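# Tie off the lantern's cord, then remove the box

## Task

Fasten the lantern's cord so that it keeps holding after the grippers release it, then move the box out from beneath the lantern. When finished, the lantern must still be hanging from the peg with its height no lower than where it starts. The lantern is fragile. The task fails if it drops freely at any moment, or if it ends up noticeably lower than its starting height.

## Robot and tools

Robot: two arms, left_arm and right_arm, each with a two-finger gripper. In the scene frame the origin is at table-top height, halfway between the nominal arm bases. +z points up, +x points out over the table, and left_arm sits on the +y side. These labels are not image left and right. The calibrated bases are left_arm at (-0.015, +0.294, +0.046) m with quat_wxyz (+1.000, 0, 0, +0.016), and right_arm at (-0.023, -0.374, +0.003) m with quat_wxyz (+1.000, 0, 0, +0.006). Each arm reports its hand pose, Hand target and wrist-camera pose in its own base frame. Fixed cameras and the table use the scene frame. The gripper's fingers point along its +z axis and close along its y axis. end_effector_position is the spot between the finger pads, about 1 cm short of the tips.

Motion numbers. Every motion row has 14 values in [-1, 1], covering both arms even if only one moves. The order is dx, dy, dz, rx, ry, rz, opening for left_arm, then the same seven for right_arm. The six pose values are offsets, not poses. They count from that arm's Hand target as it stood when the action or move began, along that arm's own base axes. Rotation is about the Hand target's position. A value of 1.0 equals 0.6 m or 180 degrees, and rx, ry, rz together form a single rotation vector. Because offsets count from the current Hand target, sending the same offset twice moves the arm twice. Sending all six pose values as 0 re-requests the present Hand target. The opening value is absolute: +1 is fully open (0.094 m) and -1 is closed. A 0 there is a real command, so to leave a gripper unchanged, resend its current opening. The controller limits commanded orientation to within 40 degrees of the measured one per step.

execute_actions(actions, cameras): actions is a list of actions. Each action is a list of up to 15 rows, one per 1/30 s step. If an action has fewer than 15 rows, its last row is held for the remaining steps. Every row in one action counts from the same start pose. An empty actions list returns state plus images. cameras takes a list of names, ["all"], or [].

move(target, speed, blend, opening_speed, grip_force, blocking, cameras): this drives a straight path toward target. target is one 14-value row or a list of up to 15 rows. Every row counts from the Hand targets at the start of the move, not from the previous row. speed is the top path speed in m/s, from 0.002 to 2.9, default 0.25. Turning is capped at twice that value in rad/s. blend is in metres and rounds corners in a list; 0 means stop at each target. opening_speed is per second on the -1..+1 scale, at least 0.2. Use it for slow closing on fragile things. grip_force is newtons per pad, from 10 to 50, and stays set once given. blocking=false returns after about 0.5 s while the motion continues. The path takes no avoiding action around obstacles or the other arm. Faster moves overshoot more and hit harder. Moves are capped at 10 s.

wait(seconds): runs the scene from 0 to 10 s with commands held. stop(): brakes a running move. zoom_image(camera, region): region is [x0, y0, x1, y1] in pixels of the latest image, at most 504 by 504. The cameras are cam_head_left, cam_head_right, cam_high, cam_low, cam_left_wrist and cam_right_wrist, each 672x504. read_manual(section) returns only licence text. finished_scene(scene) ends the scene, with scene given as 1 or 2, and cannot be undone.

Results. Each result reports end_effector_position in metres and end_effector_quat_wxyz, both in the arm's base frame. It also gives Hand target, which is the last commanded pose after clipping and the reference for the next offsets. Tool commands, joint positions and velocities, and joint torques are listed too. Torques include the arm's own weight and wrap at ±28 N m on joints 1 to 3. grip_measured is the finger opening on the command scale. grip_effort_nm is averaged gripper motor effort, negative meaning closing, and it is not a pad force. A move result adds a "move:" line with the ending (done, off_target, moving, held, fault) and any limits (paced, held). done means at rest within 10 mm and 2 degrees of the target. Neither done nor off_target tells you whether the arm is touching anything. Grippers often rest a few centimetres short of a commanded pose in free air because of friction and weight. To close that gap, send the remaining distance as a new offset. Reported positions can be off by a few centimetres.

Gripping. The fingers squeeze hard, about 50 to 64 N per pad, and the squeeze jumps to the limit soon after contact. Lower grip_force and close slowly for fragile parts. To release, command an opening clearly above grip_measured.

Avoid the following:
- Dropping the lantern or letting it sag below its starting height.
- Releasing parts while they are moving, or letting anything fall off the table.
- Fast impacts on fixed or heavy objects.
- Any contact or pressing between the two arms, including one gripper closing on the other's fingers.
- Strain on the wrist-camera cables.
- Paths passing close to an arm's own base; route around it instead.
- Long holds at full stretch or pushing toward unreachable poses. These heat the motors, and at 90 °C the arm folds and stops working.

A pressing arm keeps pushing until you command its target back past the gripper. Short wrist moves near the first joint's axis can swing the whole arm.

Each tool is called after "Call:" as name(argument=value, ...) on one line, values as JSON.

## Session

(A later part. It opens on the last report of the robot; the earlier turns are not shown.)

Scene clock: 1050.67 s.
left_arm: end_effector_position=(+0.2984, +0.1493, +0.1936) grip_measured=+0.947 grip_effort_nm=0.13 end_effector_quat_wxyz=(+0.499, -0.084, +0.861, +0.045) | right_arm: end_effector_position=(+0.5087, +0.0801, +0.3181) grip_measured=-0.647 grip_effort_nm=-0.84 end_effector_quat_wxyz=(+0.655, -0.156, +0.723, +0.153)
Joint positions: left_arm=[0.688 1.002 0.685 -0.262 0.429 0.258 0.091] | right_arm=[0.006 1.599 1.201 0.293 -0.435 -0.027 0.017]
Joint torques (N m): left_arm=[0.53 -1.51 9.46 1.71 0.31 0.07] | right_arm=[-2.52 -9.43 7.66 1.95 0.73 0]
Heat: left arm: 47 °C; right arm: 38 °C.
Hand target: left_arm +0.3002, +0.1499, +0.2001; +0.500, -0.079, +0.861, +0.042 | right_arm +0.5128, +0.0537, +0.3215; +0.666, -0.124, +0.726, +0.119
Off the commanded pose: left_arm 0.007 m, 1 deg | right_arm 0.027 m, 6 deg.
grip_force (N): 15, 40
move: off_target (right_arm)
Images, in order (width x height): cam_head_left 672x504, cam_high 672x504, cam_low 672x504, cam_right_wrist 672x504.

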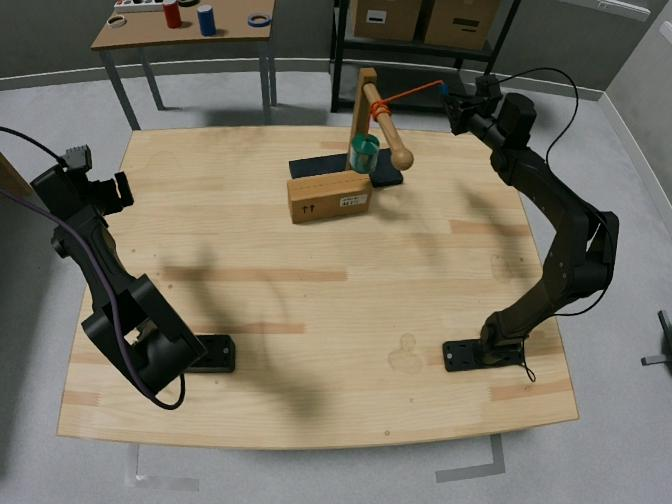

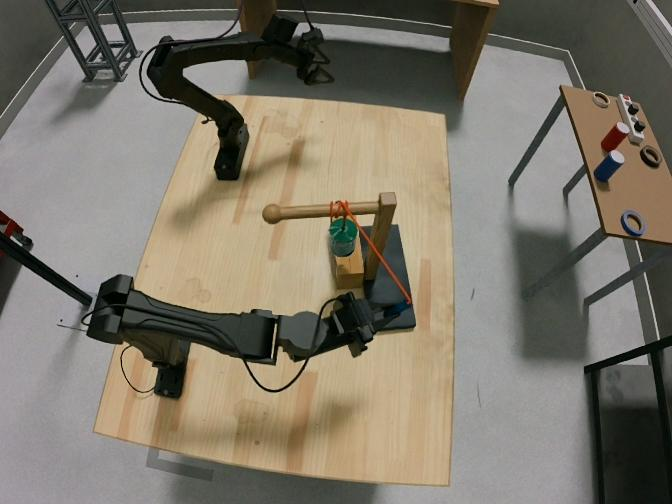

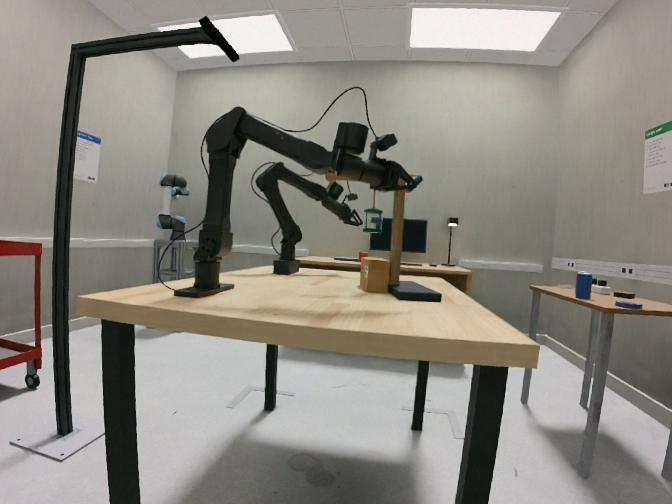

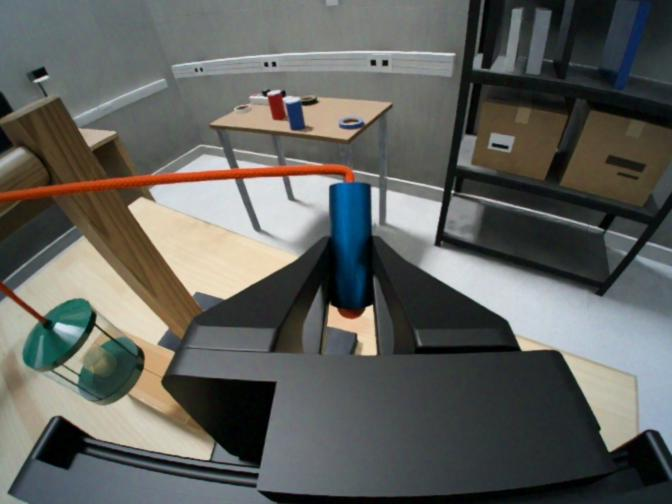

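Call:
zoom_image(camera="cam_head_left", region=[260, 170, 420, 310])

Call:
zoom_image(camera="cam_high", region=[280, 60, 460, 230])

Scaled by 3.150 from the camera's 672x504 image, which has a finer 960x720 frame.

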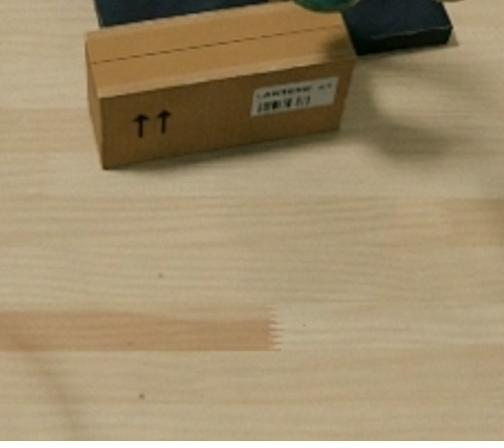

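Scaled by 2.800 from the camera's 672x504 image, which has a finer 960x720 frame.

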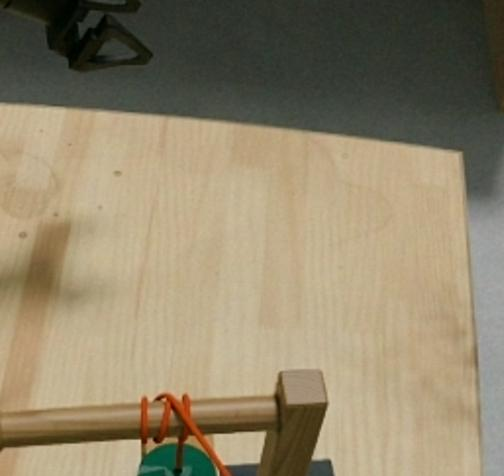

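Call:
zoom_image(camera="cam_high", region=[310, 185, 400, 265])

Call:
zoom_image(camera="cam_head_left", region=[335, 60, 425, 180])

Scaled by 5.600 from the camera's 672x504 image, which has a finer 960x720 frame.

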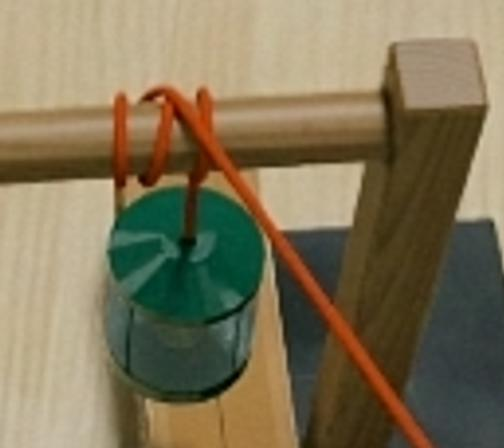

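Scaled by 4.200 from the camera's 672x504 image, which has a finer 960x720 frame.

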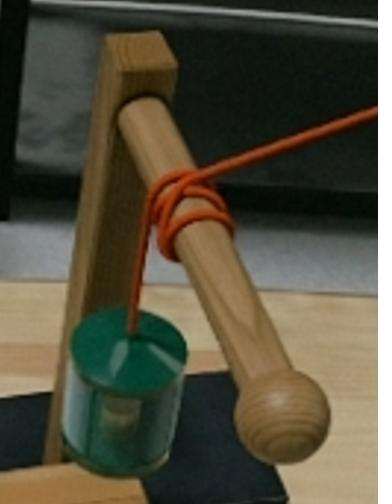

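Call:
move(target=[[0,0,0,0,0,0,0.95,-0.0152,0.0267,-0.1400,-0.0129,0.0247,0.0822,-0.85],[0,0,0,0,0,0,0.95,-0.0542,0.0965,-0.2547,-0.0323,0.0460,0.1651,-0.85],[0,0,0,0,0,0,0.95,-0.0787,0.1993,-0.3185,-0.0264,0.0297,0.2375,-0.85],[0,0,0,0,0,0,0.95,-0.0985,0.2782,-0.3312,-0.0213,0.0195,0.3043,-0.85]], speed=0.15, blend=0.02, cameras=["cam_high", "cam_head_left", "cam_low", "cam_right_wrist"])

Scene clock: 1074.47 s.
left_arm: end_effector_position=(+0.2984, +0.1493, +0.1936) grip_measured=+0.947 grip_effort_nm=0.13 end_effector_quat_wxyz=(+0.499, -0.084, +0.861, +0.045) | right_arm: end_effector_position=(+0.4489, +0.2208, +0.1437) grip_measured=-0.647 grip_effort_nm=-0.84 end_effector_quat_wxyz=(+0.534, -0.476, +0.583, +0.386)
Joint positions: left_arm=[0.688 1.002 0.685 -0.262 0.429 0.258 0.091] | right_arm=[0.116 2.062 1.135 0.578 -1.172 -0.382 0.017]
Joint torques (N m): left_arm=[0.51 -1.57 9.54 1.72 0.29 0.09] | right_arm=[0.02 -7.98 8.13 0.86 0.05 -0.1]
Heat: left arm: 47 °C; right arm: 38 °C.
Hand target: left_arm +0.3002, +0.1499, +0.2001; +0.500, -0.079, +0.861, +0.042 | right_arm +0.4538, +0.2205, +0.1227; +0.510, -0.462, +0.610, +0.392
Off the commanded pose: left_arm 0.007 m, 1 deg | right_arm 0.021 m, 5 deg.
grip_force (N): 15, 40
move: off_target (right_arm)
Images, in order (width x height): cam_head_left 672x504, cam_high 672x504, cam_low 672x504, cam_right_wrist 672x504.

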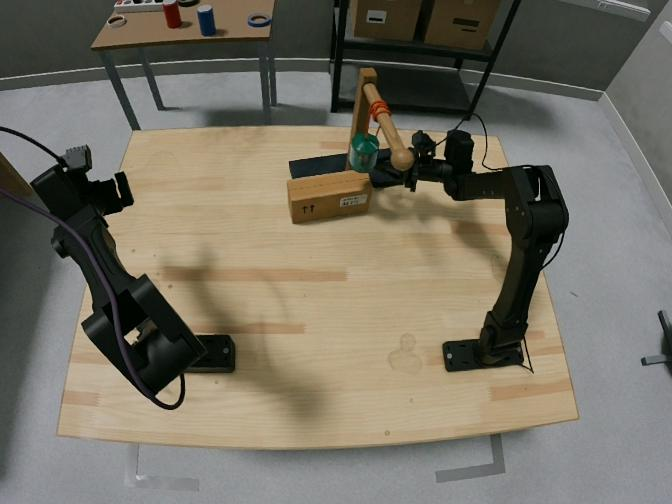

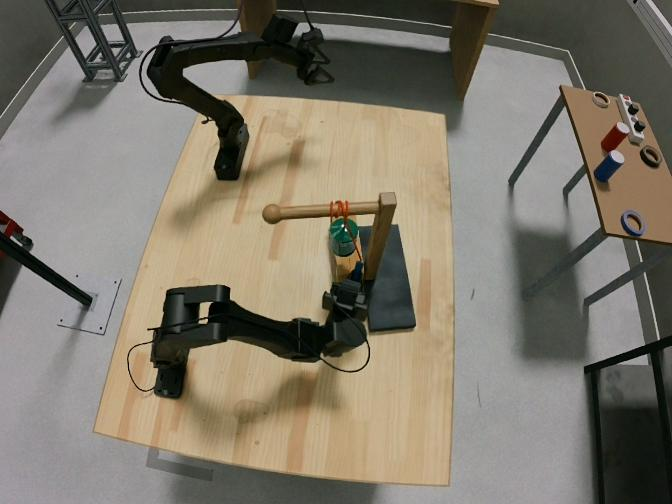

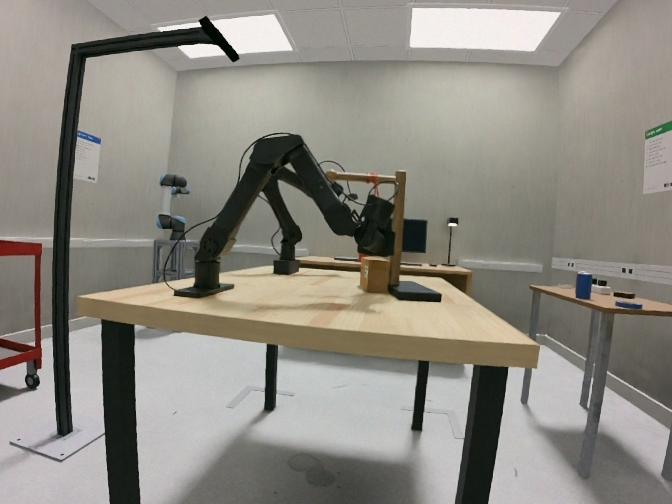

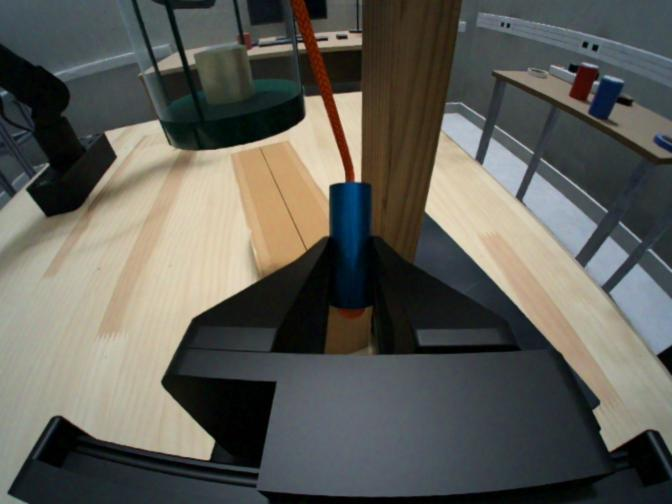

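Call:
move(target=[0,0,0,0,0,0,0.95,0,0.0083,0.0833,0,0,0,-0.85], speed=0.06, cameras=["cam_high", "cam_right_wrist"])

Scene clock: 1086.13 s.
left_arm: end_effector_position=(+0.2984, +0.1493, +0.1936) grip_measured=+0.947 grip_effort_nm=0.13 end_effector_quat_wxyz=(+0.499, -0.084, +0.861, +0.045) | right_arm: end_effector_position=(+0.4523, +0.2226, +0.1526) grip_measured=-0.647 grip_effort_nm=-0.84 end_effector_quat_wxyz=(+0.500, -0.453, +0.620, +0.400)
Joint positions: left_arm=[0.688 1.002 0.685 -0.262 0.429 0.258 0.091] | right_arm=[0.123 2.026 1.197 0.379 -1.145 -0.37 0.017]
Joint torques (N m): left_arm=[0.46 -1.5 9.46 1.7 0.3 0.09] | right_arm=[0.54 -14.39 9.59 1.15 -0.2 -0.09]
Heat: left arm: 48 °C; right arm: 39 °C.
Hand target: left_arm +0.3002, +0.1499, +0.2001; +0.500, -0.079, +0.861, +0.042 | right_arm +0.4538, +0.2255, +0.1728; +0.510, -0.462, +0.610, +0.392
Off the commanded pose: left_arm 0.007 m, 1 deg | right_arm 0.020 m, 2 deg.
grip_force (N): 15, 40
move: off_target (right_arm)
Images, in order (width x height): cam_high 672x504, cam_right_wrist 672x504.

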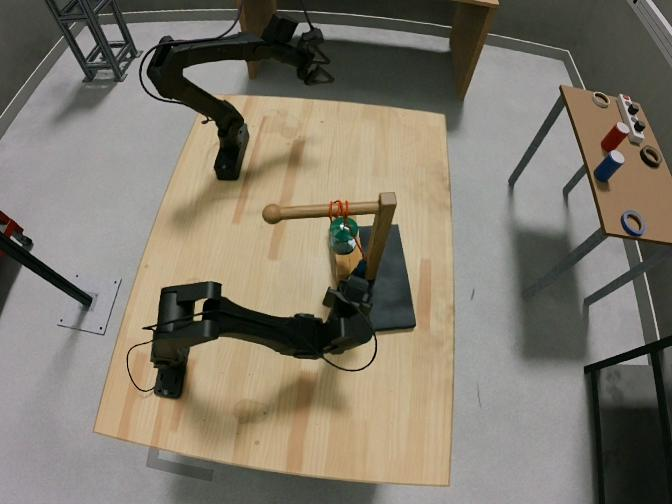

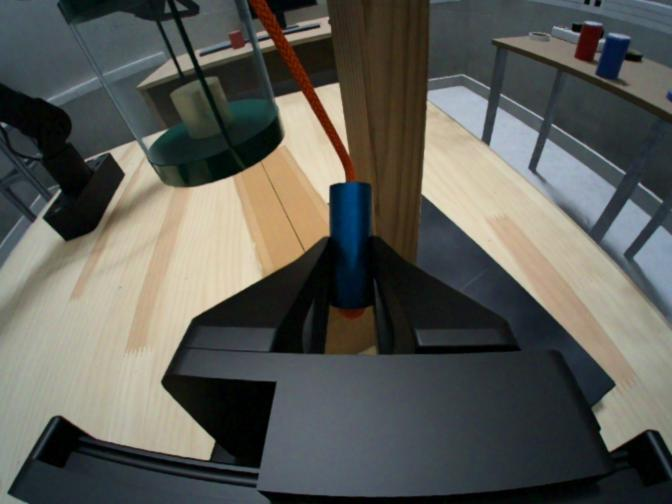

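Call:
zoom_image(camera="cam_high", region=[310, 185, 400, 265])

Scaled by 5.600 from the camera's 672x504 image, which has a finer 960x720 frame.

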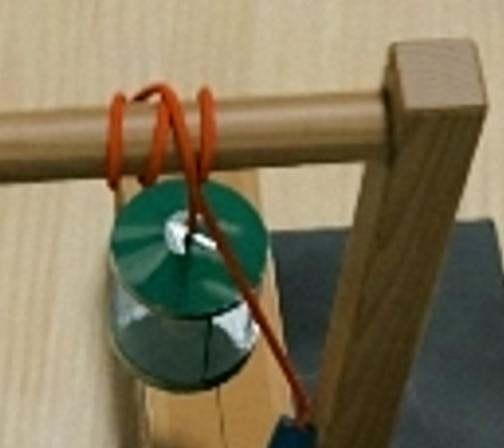

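Call:
move(target=[0,0,0,0,0,0,0.95,0,0,0.0417,0,0,0,-0.85], speed=0.06, cameras=["cam_high", "cam_right_wrist"])

Call:
zoom_image(camera="cam_high", region=[310, 185, 400, 265])

Scene clock: 1110.63 s.
left_arm: end_effector_position=(+0.2984, +0.1493, +0.1936) grip_measured=+0.947 grip_effort_nm=0.13 end_effector_quat_wxyz=(+0.499, -0.084, +0.861, +0.045) | right_arm: end_effector_position=(+0.4535, +0.2223, +0.1748) grip_measured=-0.647 grip_effort_nm=-0.84 end_effector_quat_wxyz=(+0.496, -0.450, +0.626, +0.400)
Joint positions: left_arm=[0.688 1.002 0.685 -0.262 0.429 0.258 0.091] | right_arm=[0.123 1.981 1.242 0.275 -1.138 -0.371 0.017]
Joint torques (N m): left_arm=[0.5 -1.51 9.5 1.73 0.29 0.09] | right_arm=[0.54 -14.19 10.13 1.26 -0.28 -0.12]
Heat: left arm: 48 °C; right arm: 42 °C.
Hand target: left_arm +0.3002, +0.1499, +0.2001; +0.500, -0.079, +0.861, +0.042 | right_arm +0.4538, +0.2255, +0.1978; +0.510, -0.462, +0.610, +0.392
Off the commanded pose: left_arm 0.007 m, 1 deg | right_arm 0.023 m, 3 deg.
grip_force (N): 15, 40
move: off_target (right_arm)
Images, in order (width x height): cam_high 672x504, cam_right_wrist 672x504.

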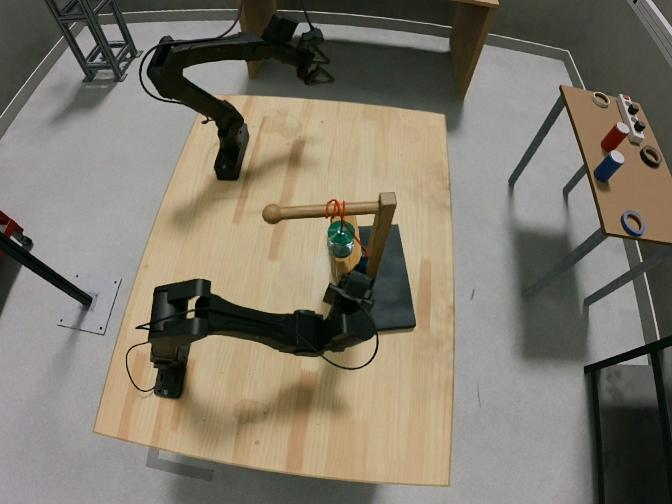

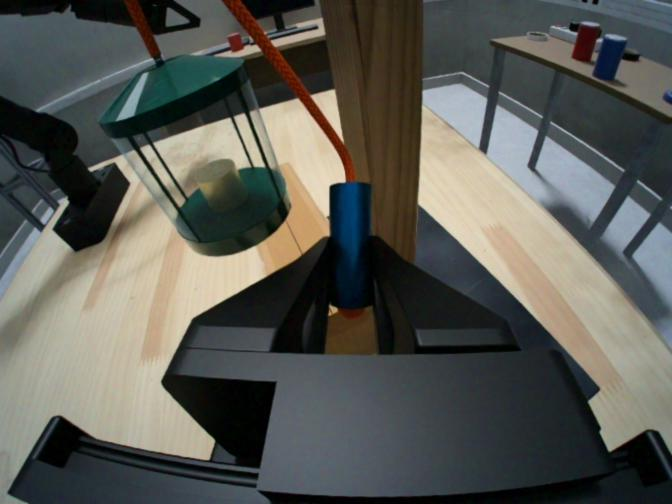

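Scaled by 5.600 from the camera's 672x504 image, which has a finer 960x720 frame.

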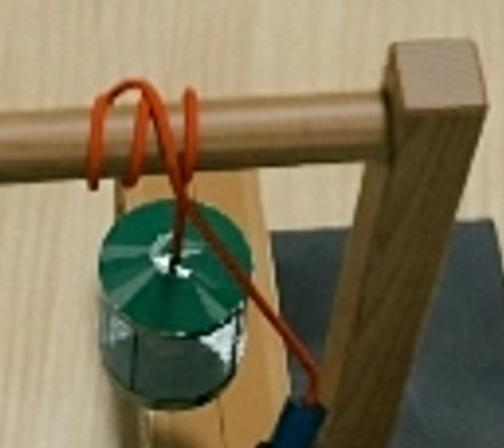

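Call:
wait(seconds=0.5, cameras=["cam_high", "cam_head_left", "cam_low"])

Call:
zoom_image(camera="cam_high", region=[310, 185, 400, 265])

Call:
zoom_image(camera="cam_head_left", region=[335, 60, 425, 180])

Call:
zoom_image(camera="cam_low", region=[310, 155, 430, 305])

Scene clock: 1130.97 s.
left_arm: end_effector_position=(+0.2984, +0.1493, +0.1936) grip_measured=+0.947 grip_effort_nm=0.13 end_effector_quat_wxyz=(+0.499, -0.084, +0.861, +0.045) | right_arm: end_effector_position=(+0.4535, +0.2222, +0.1747) grip_measured=-0.647 grip_effort_nm=-0.84 end_effector_quat_wxyz=(+0.496, -0.450, +0.626, +0.400)
Joint positions: left_arm=[0.688 1.002 0.685 -0.262 0.429 0.258 0.091] | right_arm=[0.123 1.981 1.242 0.274 -1.138 -0.371 0.017]
Joint torques (N m): left_arm=[0.51 -1.52 9.44 1.72 0.31 0.08] | right_arm=[0.5 -14.2 10.18 1.25 -0.29 -0.11]
Heat: left arm: 48 °C; right arm: 42 °C.
Hand target: left_arm +0.3002, +0.1499, +0.2001; +0.500, -0.079, +0.861, +0.042 | right_arm +0.4538, +0.2255, +0.1978; +0.510, -0.462, +0.610, +0.392
Tool commands: left_gripper/opening=+0.95 right_gripper/opening=-0.85
Off the commanded pose: left_arm 0.007 m, 1 deg | right_arm 0.023 m, 3 deg.
grip_force (N): 15, 40
wait: 0.50 s; at rest from the start
Images, in order (width x height): cam_head_left 672x504, cam_high 672x504, cam_low 672x504.

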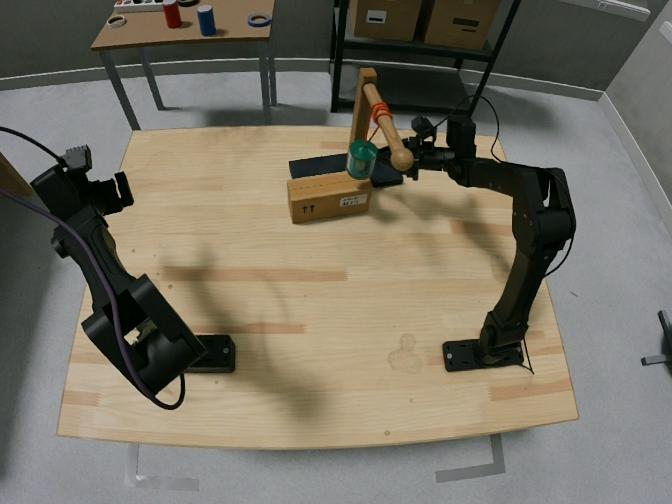

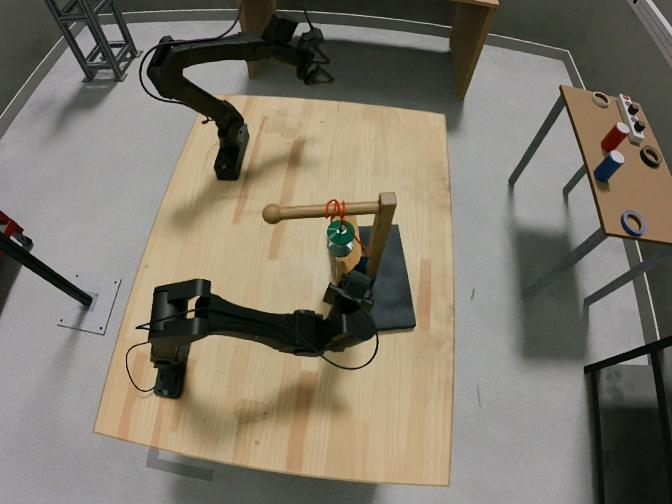

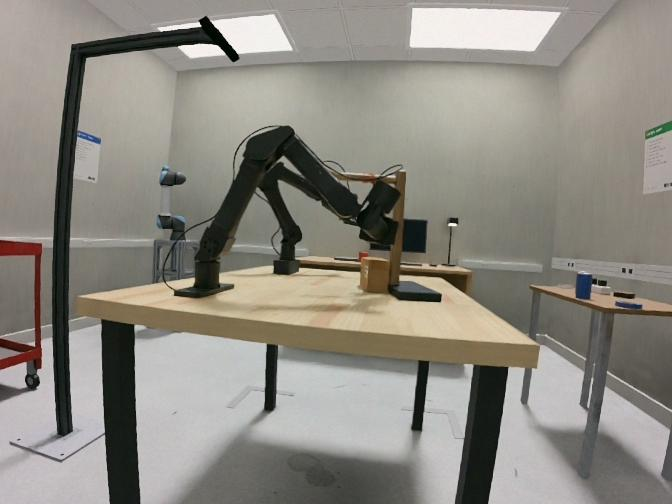

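Scaled by 5.600 from the camera's 672x504 image, which has a finer 960x720 frame.

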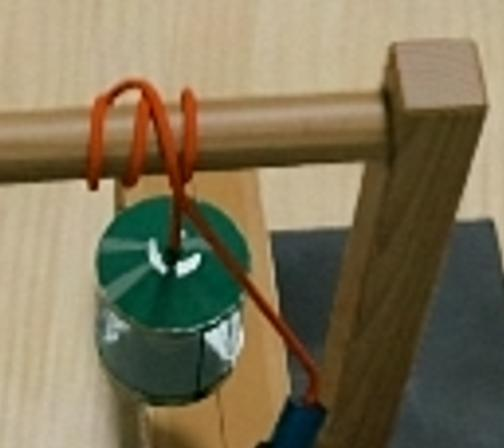

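Scaled by 4.200 from the camera's 672x504 image, which has a finer 960x720 frame.

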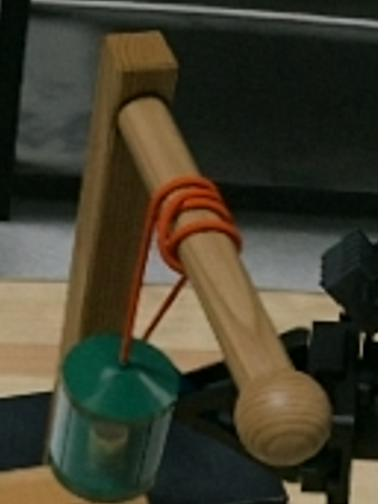

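Scaled by 3.360 from the camera's 672x504 image, which has a finer 960x720 frame.

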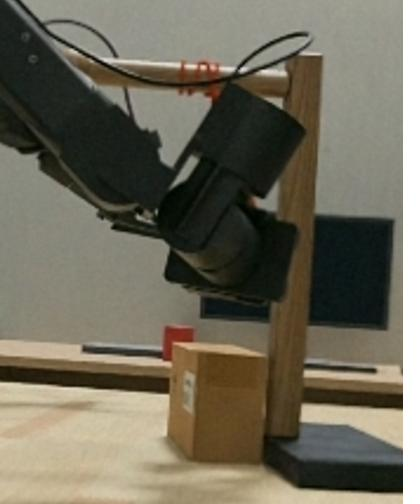

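Call:
move(target=[0,0,0,0,0,0,0.95,0,0.0167,0.035,0,0,0,-0.85], speed=0.06, cameras=["cam_high", "cam_head_left", "cam_right_wrist"])

Call:
zoom_image(camera="cam_high", region=[310, 185, 400, 265])

Call:
zoom_image(camera="cam_head_left", region=[335, 60, 425, 180])

Scene clock: 1154.53 s.
left_arm: end_effector_position=(+0.2984, +0.1493, +0.1936) grip_measured=+0.947 grip_effort_nm=0.13 end_effector_quat_wxyz=(+0.499, -0.084, +0.861, +0.045) | right_arm: end_effector_position=(+0.4539, +0.2331, +0.1948) grip_measured=-0.647 grip_effort_nm=-0.84 end_effector_quat_wxyz=(+0.497, -0.455, +0.623, +0.398)
Joint positions: left_arm=[0.688 1.002 0.685 -0.262 0.429 0.258 0.091] | right_arm=[0.149 1.955 1.289 0.221 -1.117 -0.361 0.017]
Joint torques (N m): left_arm=[0.49 -1.52 9.47 1.72 0.31 0.08] | right_arm=[0.43 -14.16 10.41 1.27 -0.25 0.04]
Heat: left arm: 48 °C; right arm: 42 °C.
Hand target: left_arm +0.3002, +0.1499, +0.2001; +0.500, -0.079, +0.861, +0.042 | right_arm +0.4538, +0.2355, +0.2187; +0.510, -0.462, +0.611, +0.392
Off the commanded pose: left_arm 0.007 m, 1 deg | right_arm 0.024 m, 2 deg.
grip_force (N): 15, 40
move: off_target (right_arm)
Images, in order (width x height): cam_head_left 672x504, cam_high 672x504, cam_right_wrist 672x504.

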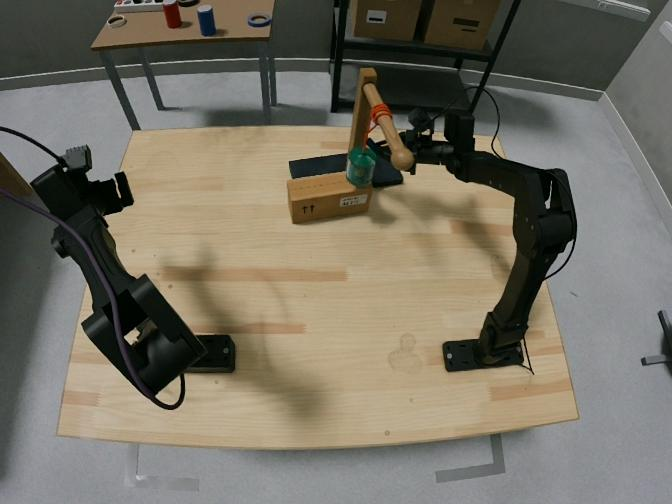

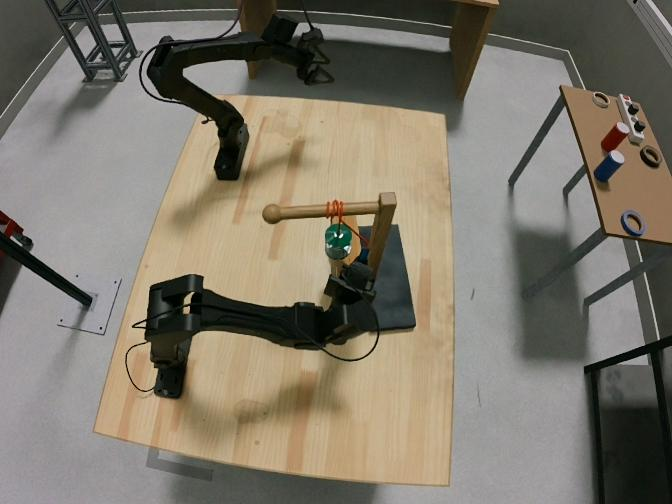

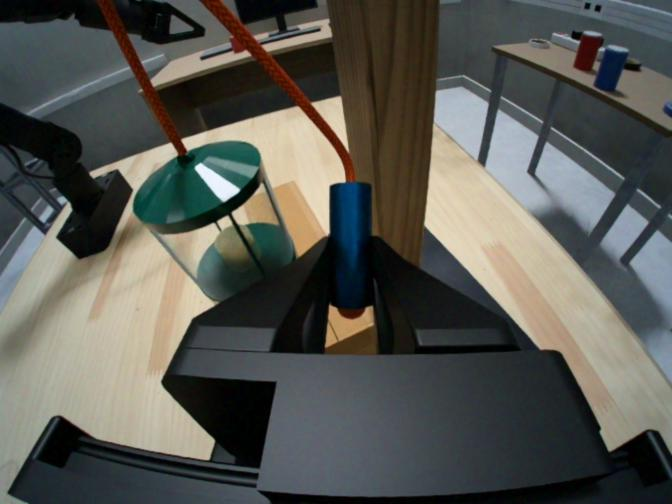

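Scaled by 5.600 from the camera's 672x504 image, which has a finer 960x720 frame.

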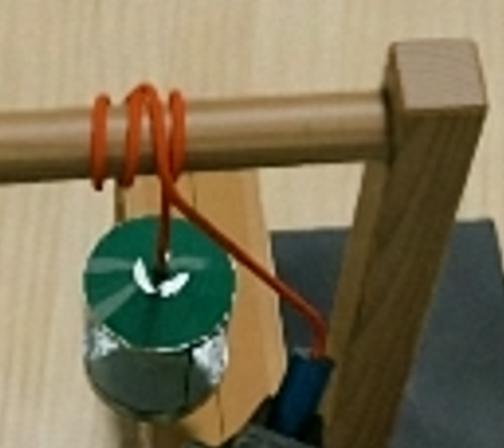

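Scaled by 4.200 from the camera's 672x504 image, which has a finer 960x720 frame.

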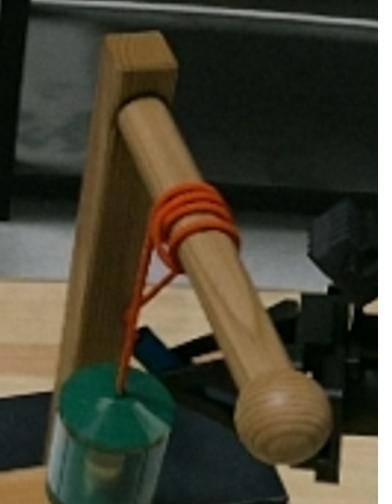

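Call:
move(target=[[0,0,0,0,0,0,0.95,0.1102,-0.1935,0.0733,0.0226,-0.0174,-0.2498,-0.85],[0,0,0,0,0,0,0.95,0.0750,-0.1405,-0.0292,0,0,-0.1389,-0.85],[0,0,0,0,0,0,0.95,-0.0067,-0.0340,-0.1033,0,0,0,-0.85]], speed=0.15, blend=[0, 0.02, 0], cameras=["cam_high", "cam_head_left", "cam_right_wrist"])

Call:
zoom_image(camera="cam_high", region=[310, 185, 400, 265])

Call:
zoom_image(camera="cam_head_left", region=[335, 60, 425, 180])

Scene clock: 1179.97 s.
left_arm: end_effector_position=(+0.2984, +0.1493, +0.1936) grip_measured=+0.947 grip_effort_nm=0.13 end_effector_quat_wxyz=(+0.499, -0.084, +0.861, +0.045) | right_arm: end_effector_position=(+0.4420, +0.2163, +0.1836) grip_measured=-0.647 grip_effort_nm=-0.84 end_effector_quat_wxyz=(+0.541, -0.483, +0.570, +0.386)
Joint positions: left_arm=[0.688 1.002 0.685 -0.262 0.429 0.258 0.091] | right_arm=[0.104 1.962 1.157 0.477 -1.2 -0.392 0.017]
Joint torques (N m): left_arm=[0.49 -1.5 9.43 1.71 0.3 0.09] | right_arm=[0.03 -7.06 8.05 0.67 0.21 -0.08]
Heat: left arm: 49 °C; right arm: 46 °C.
Hand target: left_arm +0.3002, +0.1499, +0.2001; +0.500, -0.079, +0.861, +0.042 | right_arm +0.4498, +0.2152, +0.1567; +0.510, -0.462, +0.610, +0.392
Off the commanded pose: left_arm 0.007 m, 1 deg | right_arm 0.028 m, 6 deg.
grip_force (N): 15, 40
move: off_target (right_arm)
Images, in order (width x height): cam_head_left 672x504, cam_high 672x504, cam_right_wrist 672x504.

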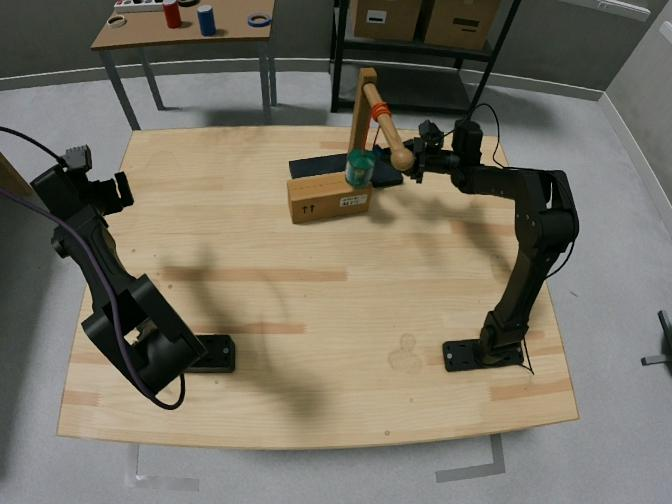

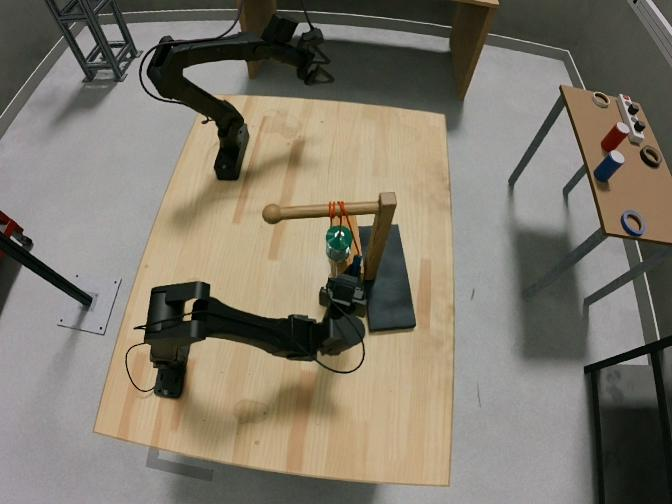

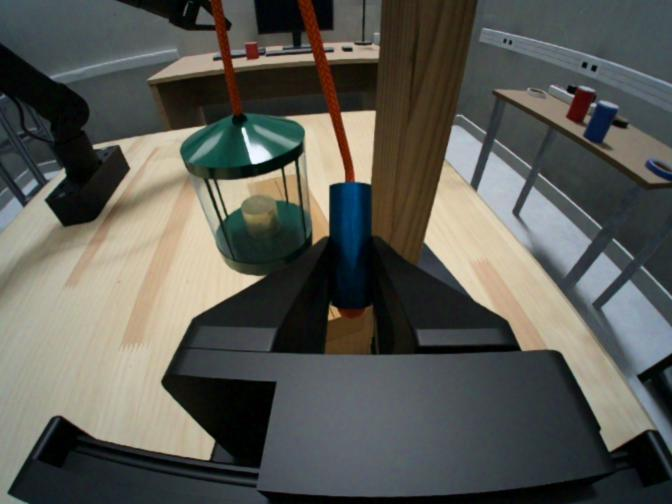

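Scaled by 5.600 from the camera's 672x504 image, which has a finer 960x720 frame.

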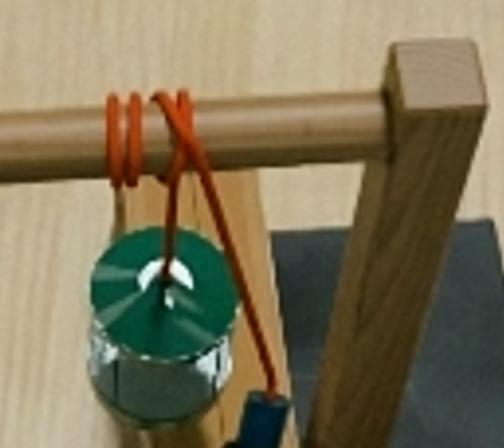

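Scaled by 4.200 from the camera's 672x504 image, which has a finer 960x720 frame.

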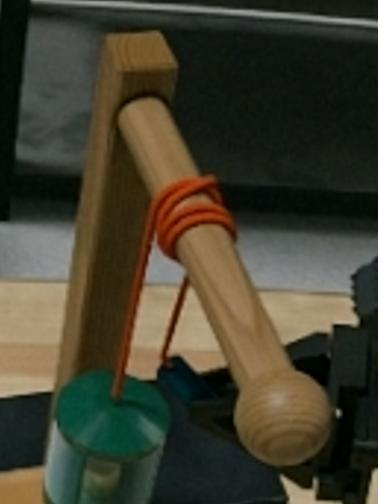

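Call:
move(target=[0,0,0,0,0,0,0.95,-0.0250,0.0100,0.0420,0,0,0,-0.85], speed=0.06, cameras=["cam_high", "cam_right_wrist"])

Call:
zoom_image(camera="cam_high", region=[310, 185, 400, 265])

Scene clock: 1202.27 s.
left_arm: end_effector_position=(+0.2984, +0.1493, +0.1936) grip_measured=+0.947 grip_effort_nm=0.13 end_effector_quat_wxyz=(+0.499, -0.084, +0.861, +0.045) | right_arm: end_effector_position=(+0.4370, +0.2212, +0.1855) grip_measured=-0.647 grip_effort_nm=-0.84 end_effector_quat_wxyz=(+0.524, -0.472, +0.590, +0.394)
Joint positions: left_arm=[0.688 1.002 0.685 -0.262 0.429 0.258 0.091] | right_arm=[0.12 1.932 1.157 0.399 -1.175 -0.38 0.017]
Joint torques (N m): left_arm=[0.54 -1.55 9.44 1.71 0.3 0.08] | right_arm=[0.42 -12.33 6.28 0.9 0.11 -0.01]
Heat: left arm: 49 °C; right arm: 41 °C.
Hand target: left_arm +0.3002, +0.1499, +0.2001; +0.500, -0.079, +0.861, +0.042 | right_arm +0.4347, +0.2212, +0.1820; +0.510, -0.462, +0.610, +0.392
Off the commanded pose: left_arm 0.007 m, 1 deg | right_arm 0.004 m, 3 deg.
grip_force (N): 15, 40
move: off_target (right_arm)
Images, in order (width x height): cam_high 672x504, cam_right_wrist 672x504.

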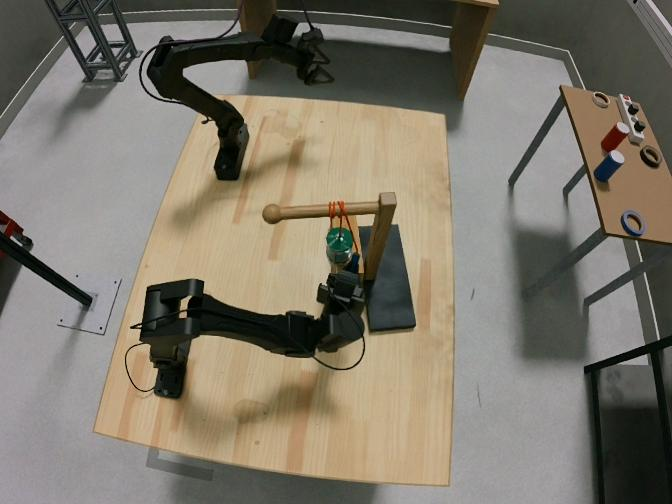

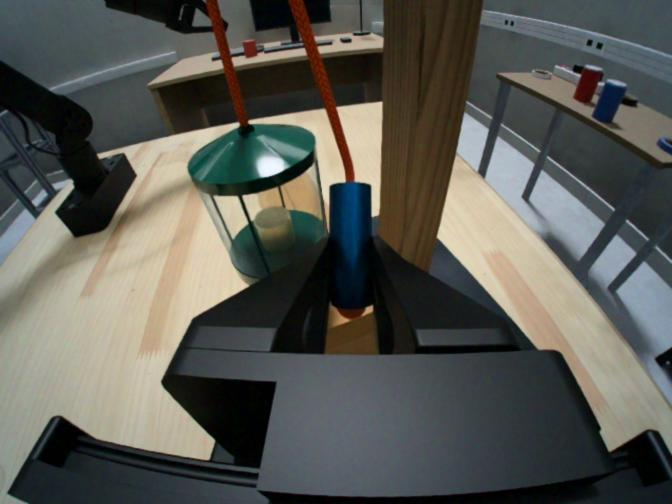

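Scaled by 5.600 from the camera's 672x504 image, which has a finer 960x720 frame.

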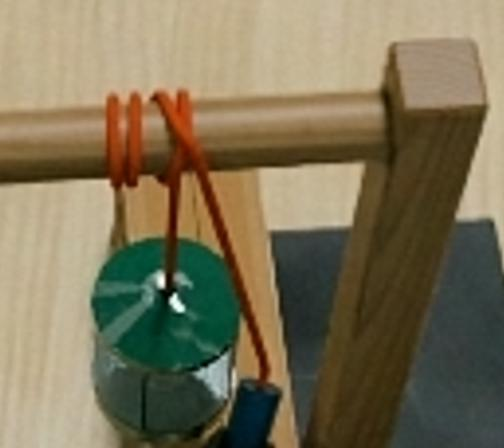

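Call:
wait(seconds=0.3, cameras=["cam_high", "cam_head_left", "cam_low"])

Call:
zoom_image(camera="cam_head_left", region=[335, 60, 425, 180])

Call:
zoom_image(camera="cam_high", region=[310, 185, 400, 265])

Call:
zoom_image(camera="cam_low", region=[310, 155, 430, 305])

Scene clock: 1219.53 s.
left_arm: end_effector_position=(+0.2984, +0.1493, +0.1936) grip_measured=+0.947 grip_effort_nm=0.13 end_effector_quat_wxyz=(+0.499, -0.084, +0.861, +0.045) | right_arm: end_effector_position=(+0.4370, +0.2212, +0.1855) grip_measured=-0.647 grip_effort_nm=-0.84 end_effector_quat_wxyz=(+0.524, -0.472, +0.590, +0.394)
Joint positions: left_arm=[0.688 1.002 0.685 -0.262 0.429 0.258 0.091] | right_arm=[0.12 1.932 1.157 0.399 -1.175 -0.38 0.017]
Joint torques (N m): left_arm=[0.47 -1.54 9.47 1.72 0.3 0.07] | right_arm=[0.42 -12.25 6.41 0.9 0.14 0.01]
Heat: left arm: 49 °C; right arm: 43 °C.
Hand target: left_arm +0.3002, +0.1499, +0.2001; +0.500, -0.079, +0.861, +0.042 | right_arm +0.4347, +0.2212, +0.1820; +0.510, -0.462, +0.610, +0.392
Tool commands: left_gripper/opening=+0.95 right_gripper/opening=-0.85
Off the commanded pose: left_arm 0.007 m, 1 deg | right_arm 0.004 m, 3 deg.
grip_force (N): 15, 40
wait: 0.30 s; at rest from the start
Images, in order (width x height): cam_head_left 672x504, cam_high 672x504, cam_low 672x504.

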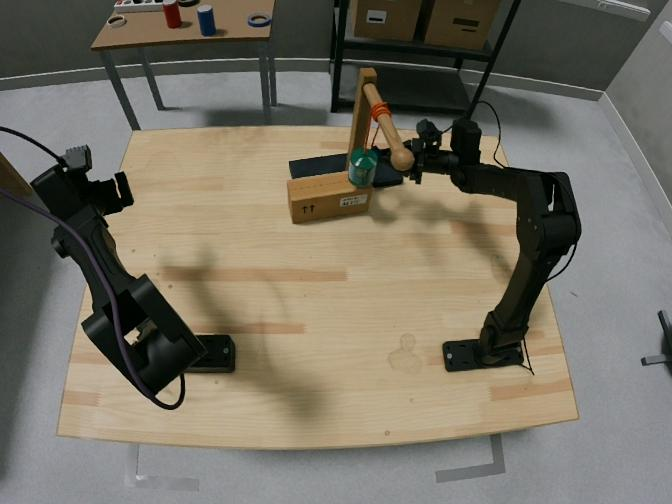

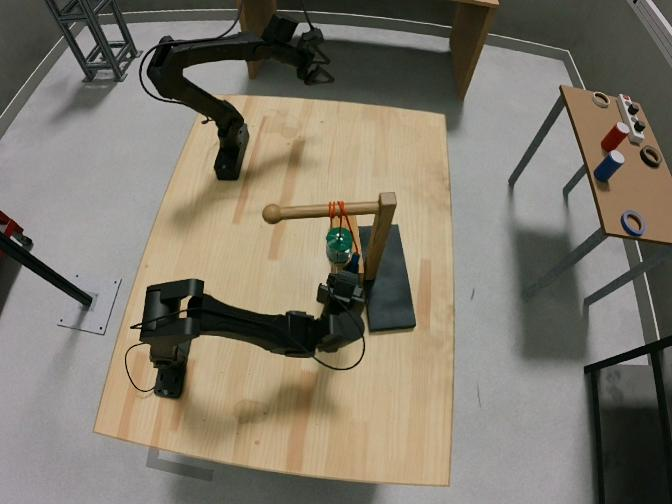

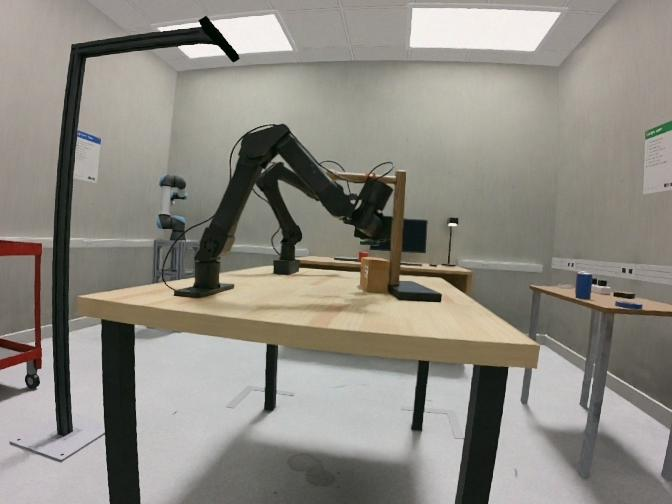

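Scaled by 4.200 from the camera's 672x504 image, which has a finer 960x720 frame.

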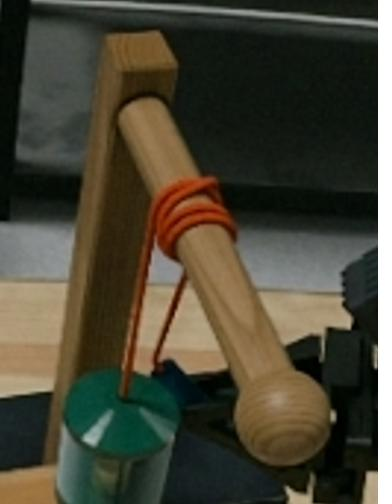

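Scaled by 5.600 from the camera's 672x504 image, which has a finer 960x720 frame.

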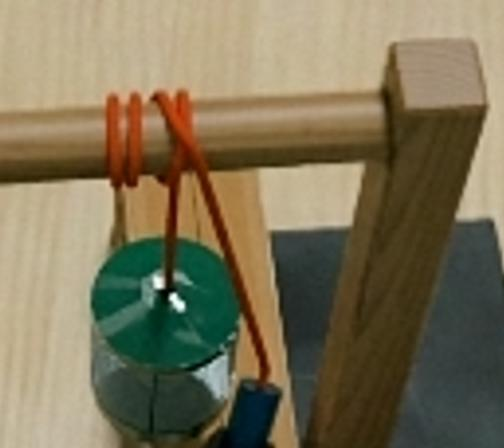

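Scaled by 3.360 from the camera's 672x504 image, which has a finer 960x720 frame.

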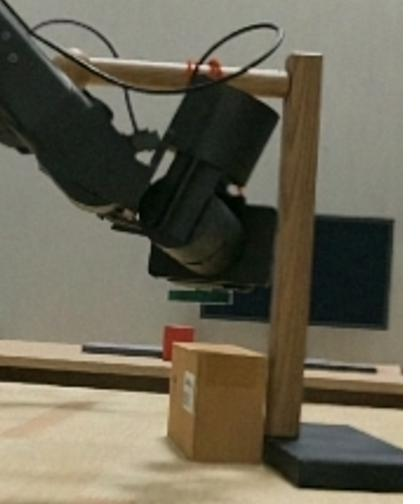

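Call:
move(target=[0,0,0,0,0,0,0.95,-0.0083,0.0083,0.0500,0,0,0,-0.85], speed=0.06, cameras=["cam_high", "cam_head_left"])

Call:
zoom_image(camera="cam_head_left", region=[335, 60, 425, 180])

Call:
zoom_image(camera="cam_high", region=[310, 185, 400, 265])

Scene clock: 1238.13 s.
left_arm: end_effector_position=(+0.2984, +0.1493, +0.1936) grip_measured=+0.947 grip_effort_nm=0.13 end_effector_quat_wxyz=(+0.499, -0.084, +0.861, +0.045) | right_arm: end_effector_position=(+0.4294, +0.2234, +0.1891) grip_measured=-0.647 grip_effort_nm=-0.84 end_effector_quat_wxyz=(+0.497, -0.453, +0.623, +0.399)
Joint positions: left_arm=[0.688 1.002 0.685 -0.262 0.429 0.258 0.091] | right_arm=[0.133 1.877 1.157 0.266 -1.132 -0.369 0.017]
Joint torques (N m): left_arm=[0.51 -1.48 9.48 1.73 0.29 0.08] | right_arm=[0.51 -13.31 10.47 1.23 -0.23 -0.03]
Heat: left arm: 49 °C; right arm: 44 °C.
Hand target: left_arm +0.3002, +0.1499, +0.2001; +0.500, -0.079, +0.861, +0.042 | right_arm +0.4297, +0.2262, +0.2119; +0.510, -0.462, +0.610, +0.392
Off the commanded pose: left_arm 0.007 m, 1 deg | right_arm 0.023 m, 3 deg.
grip_force (N): 15, 40
move: off_target (right_arm)
Images, in order (width x height): cam_head_left 672x504, cam_high 672x504.

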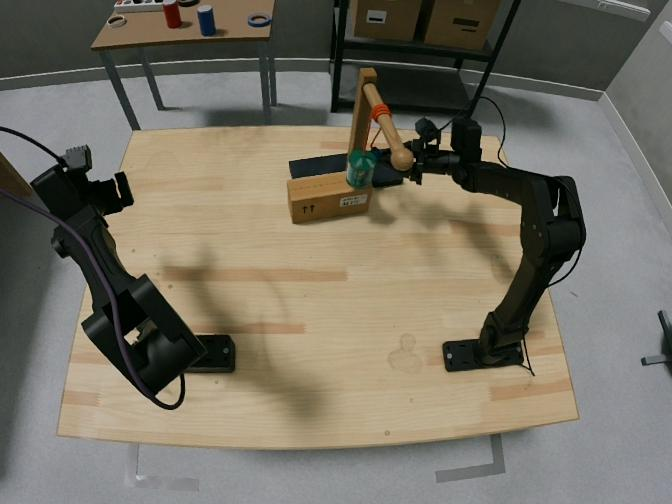

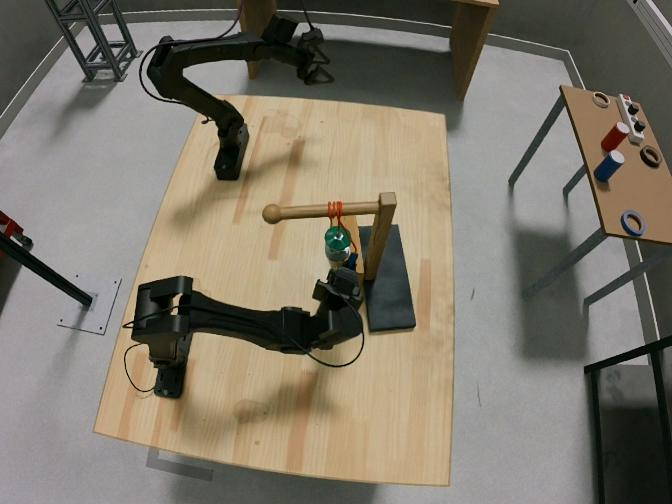

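Scaled by 4.200 from the camera's 672x504 image, which has a finer 960x720 frame.

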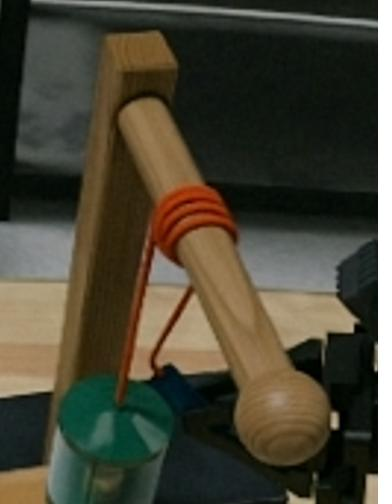

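Scaled by 5.600 from the camera's 672x504 image, which has a finer 960x720 frame.

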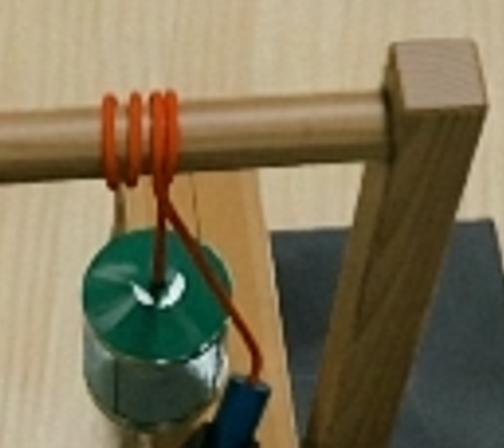

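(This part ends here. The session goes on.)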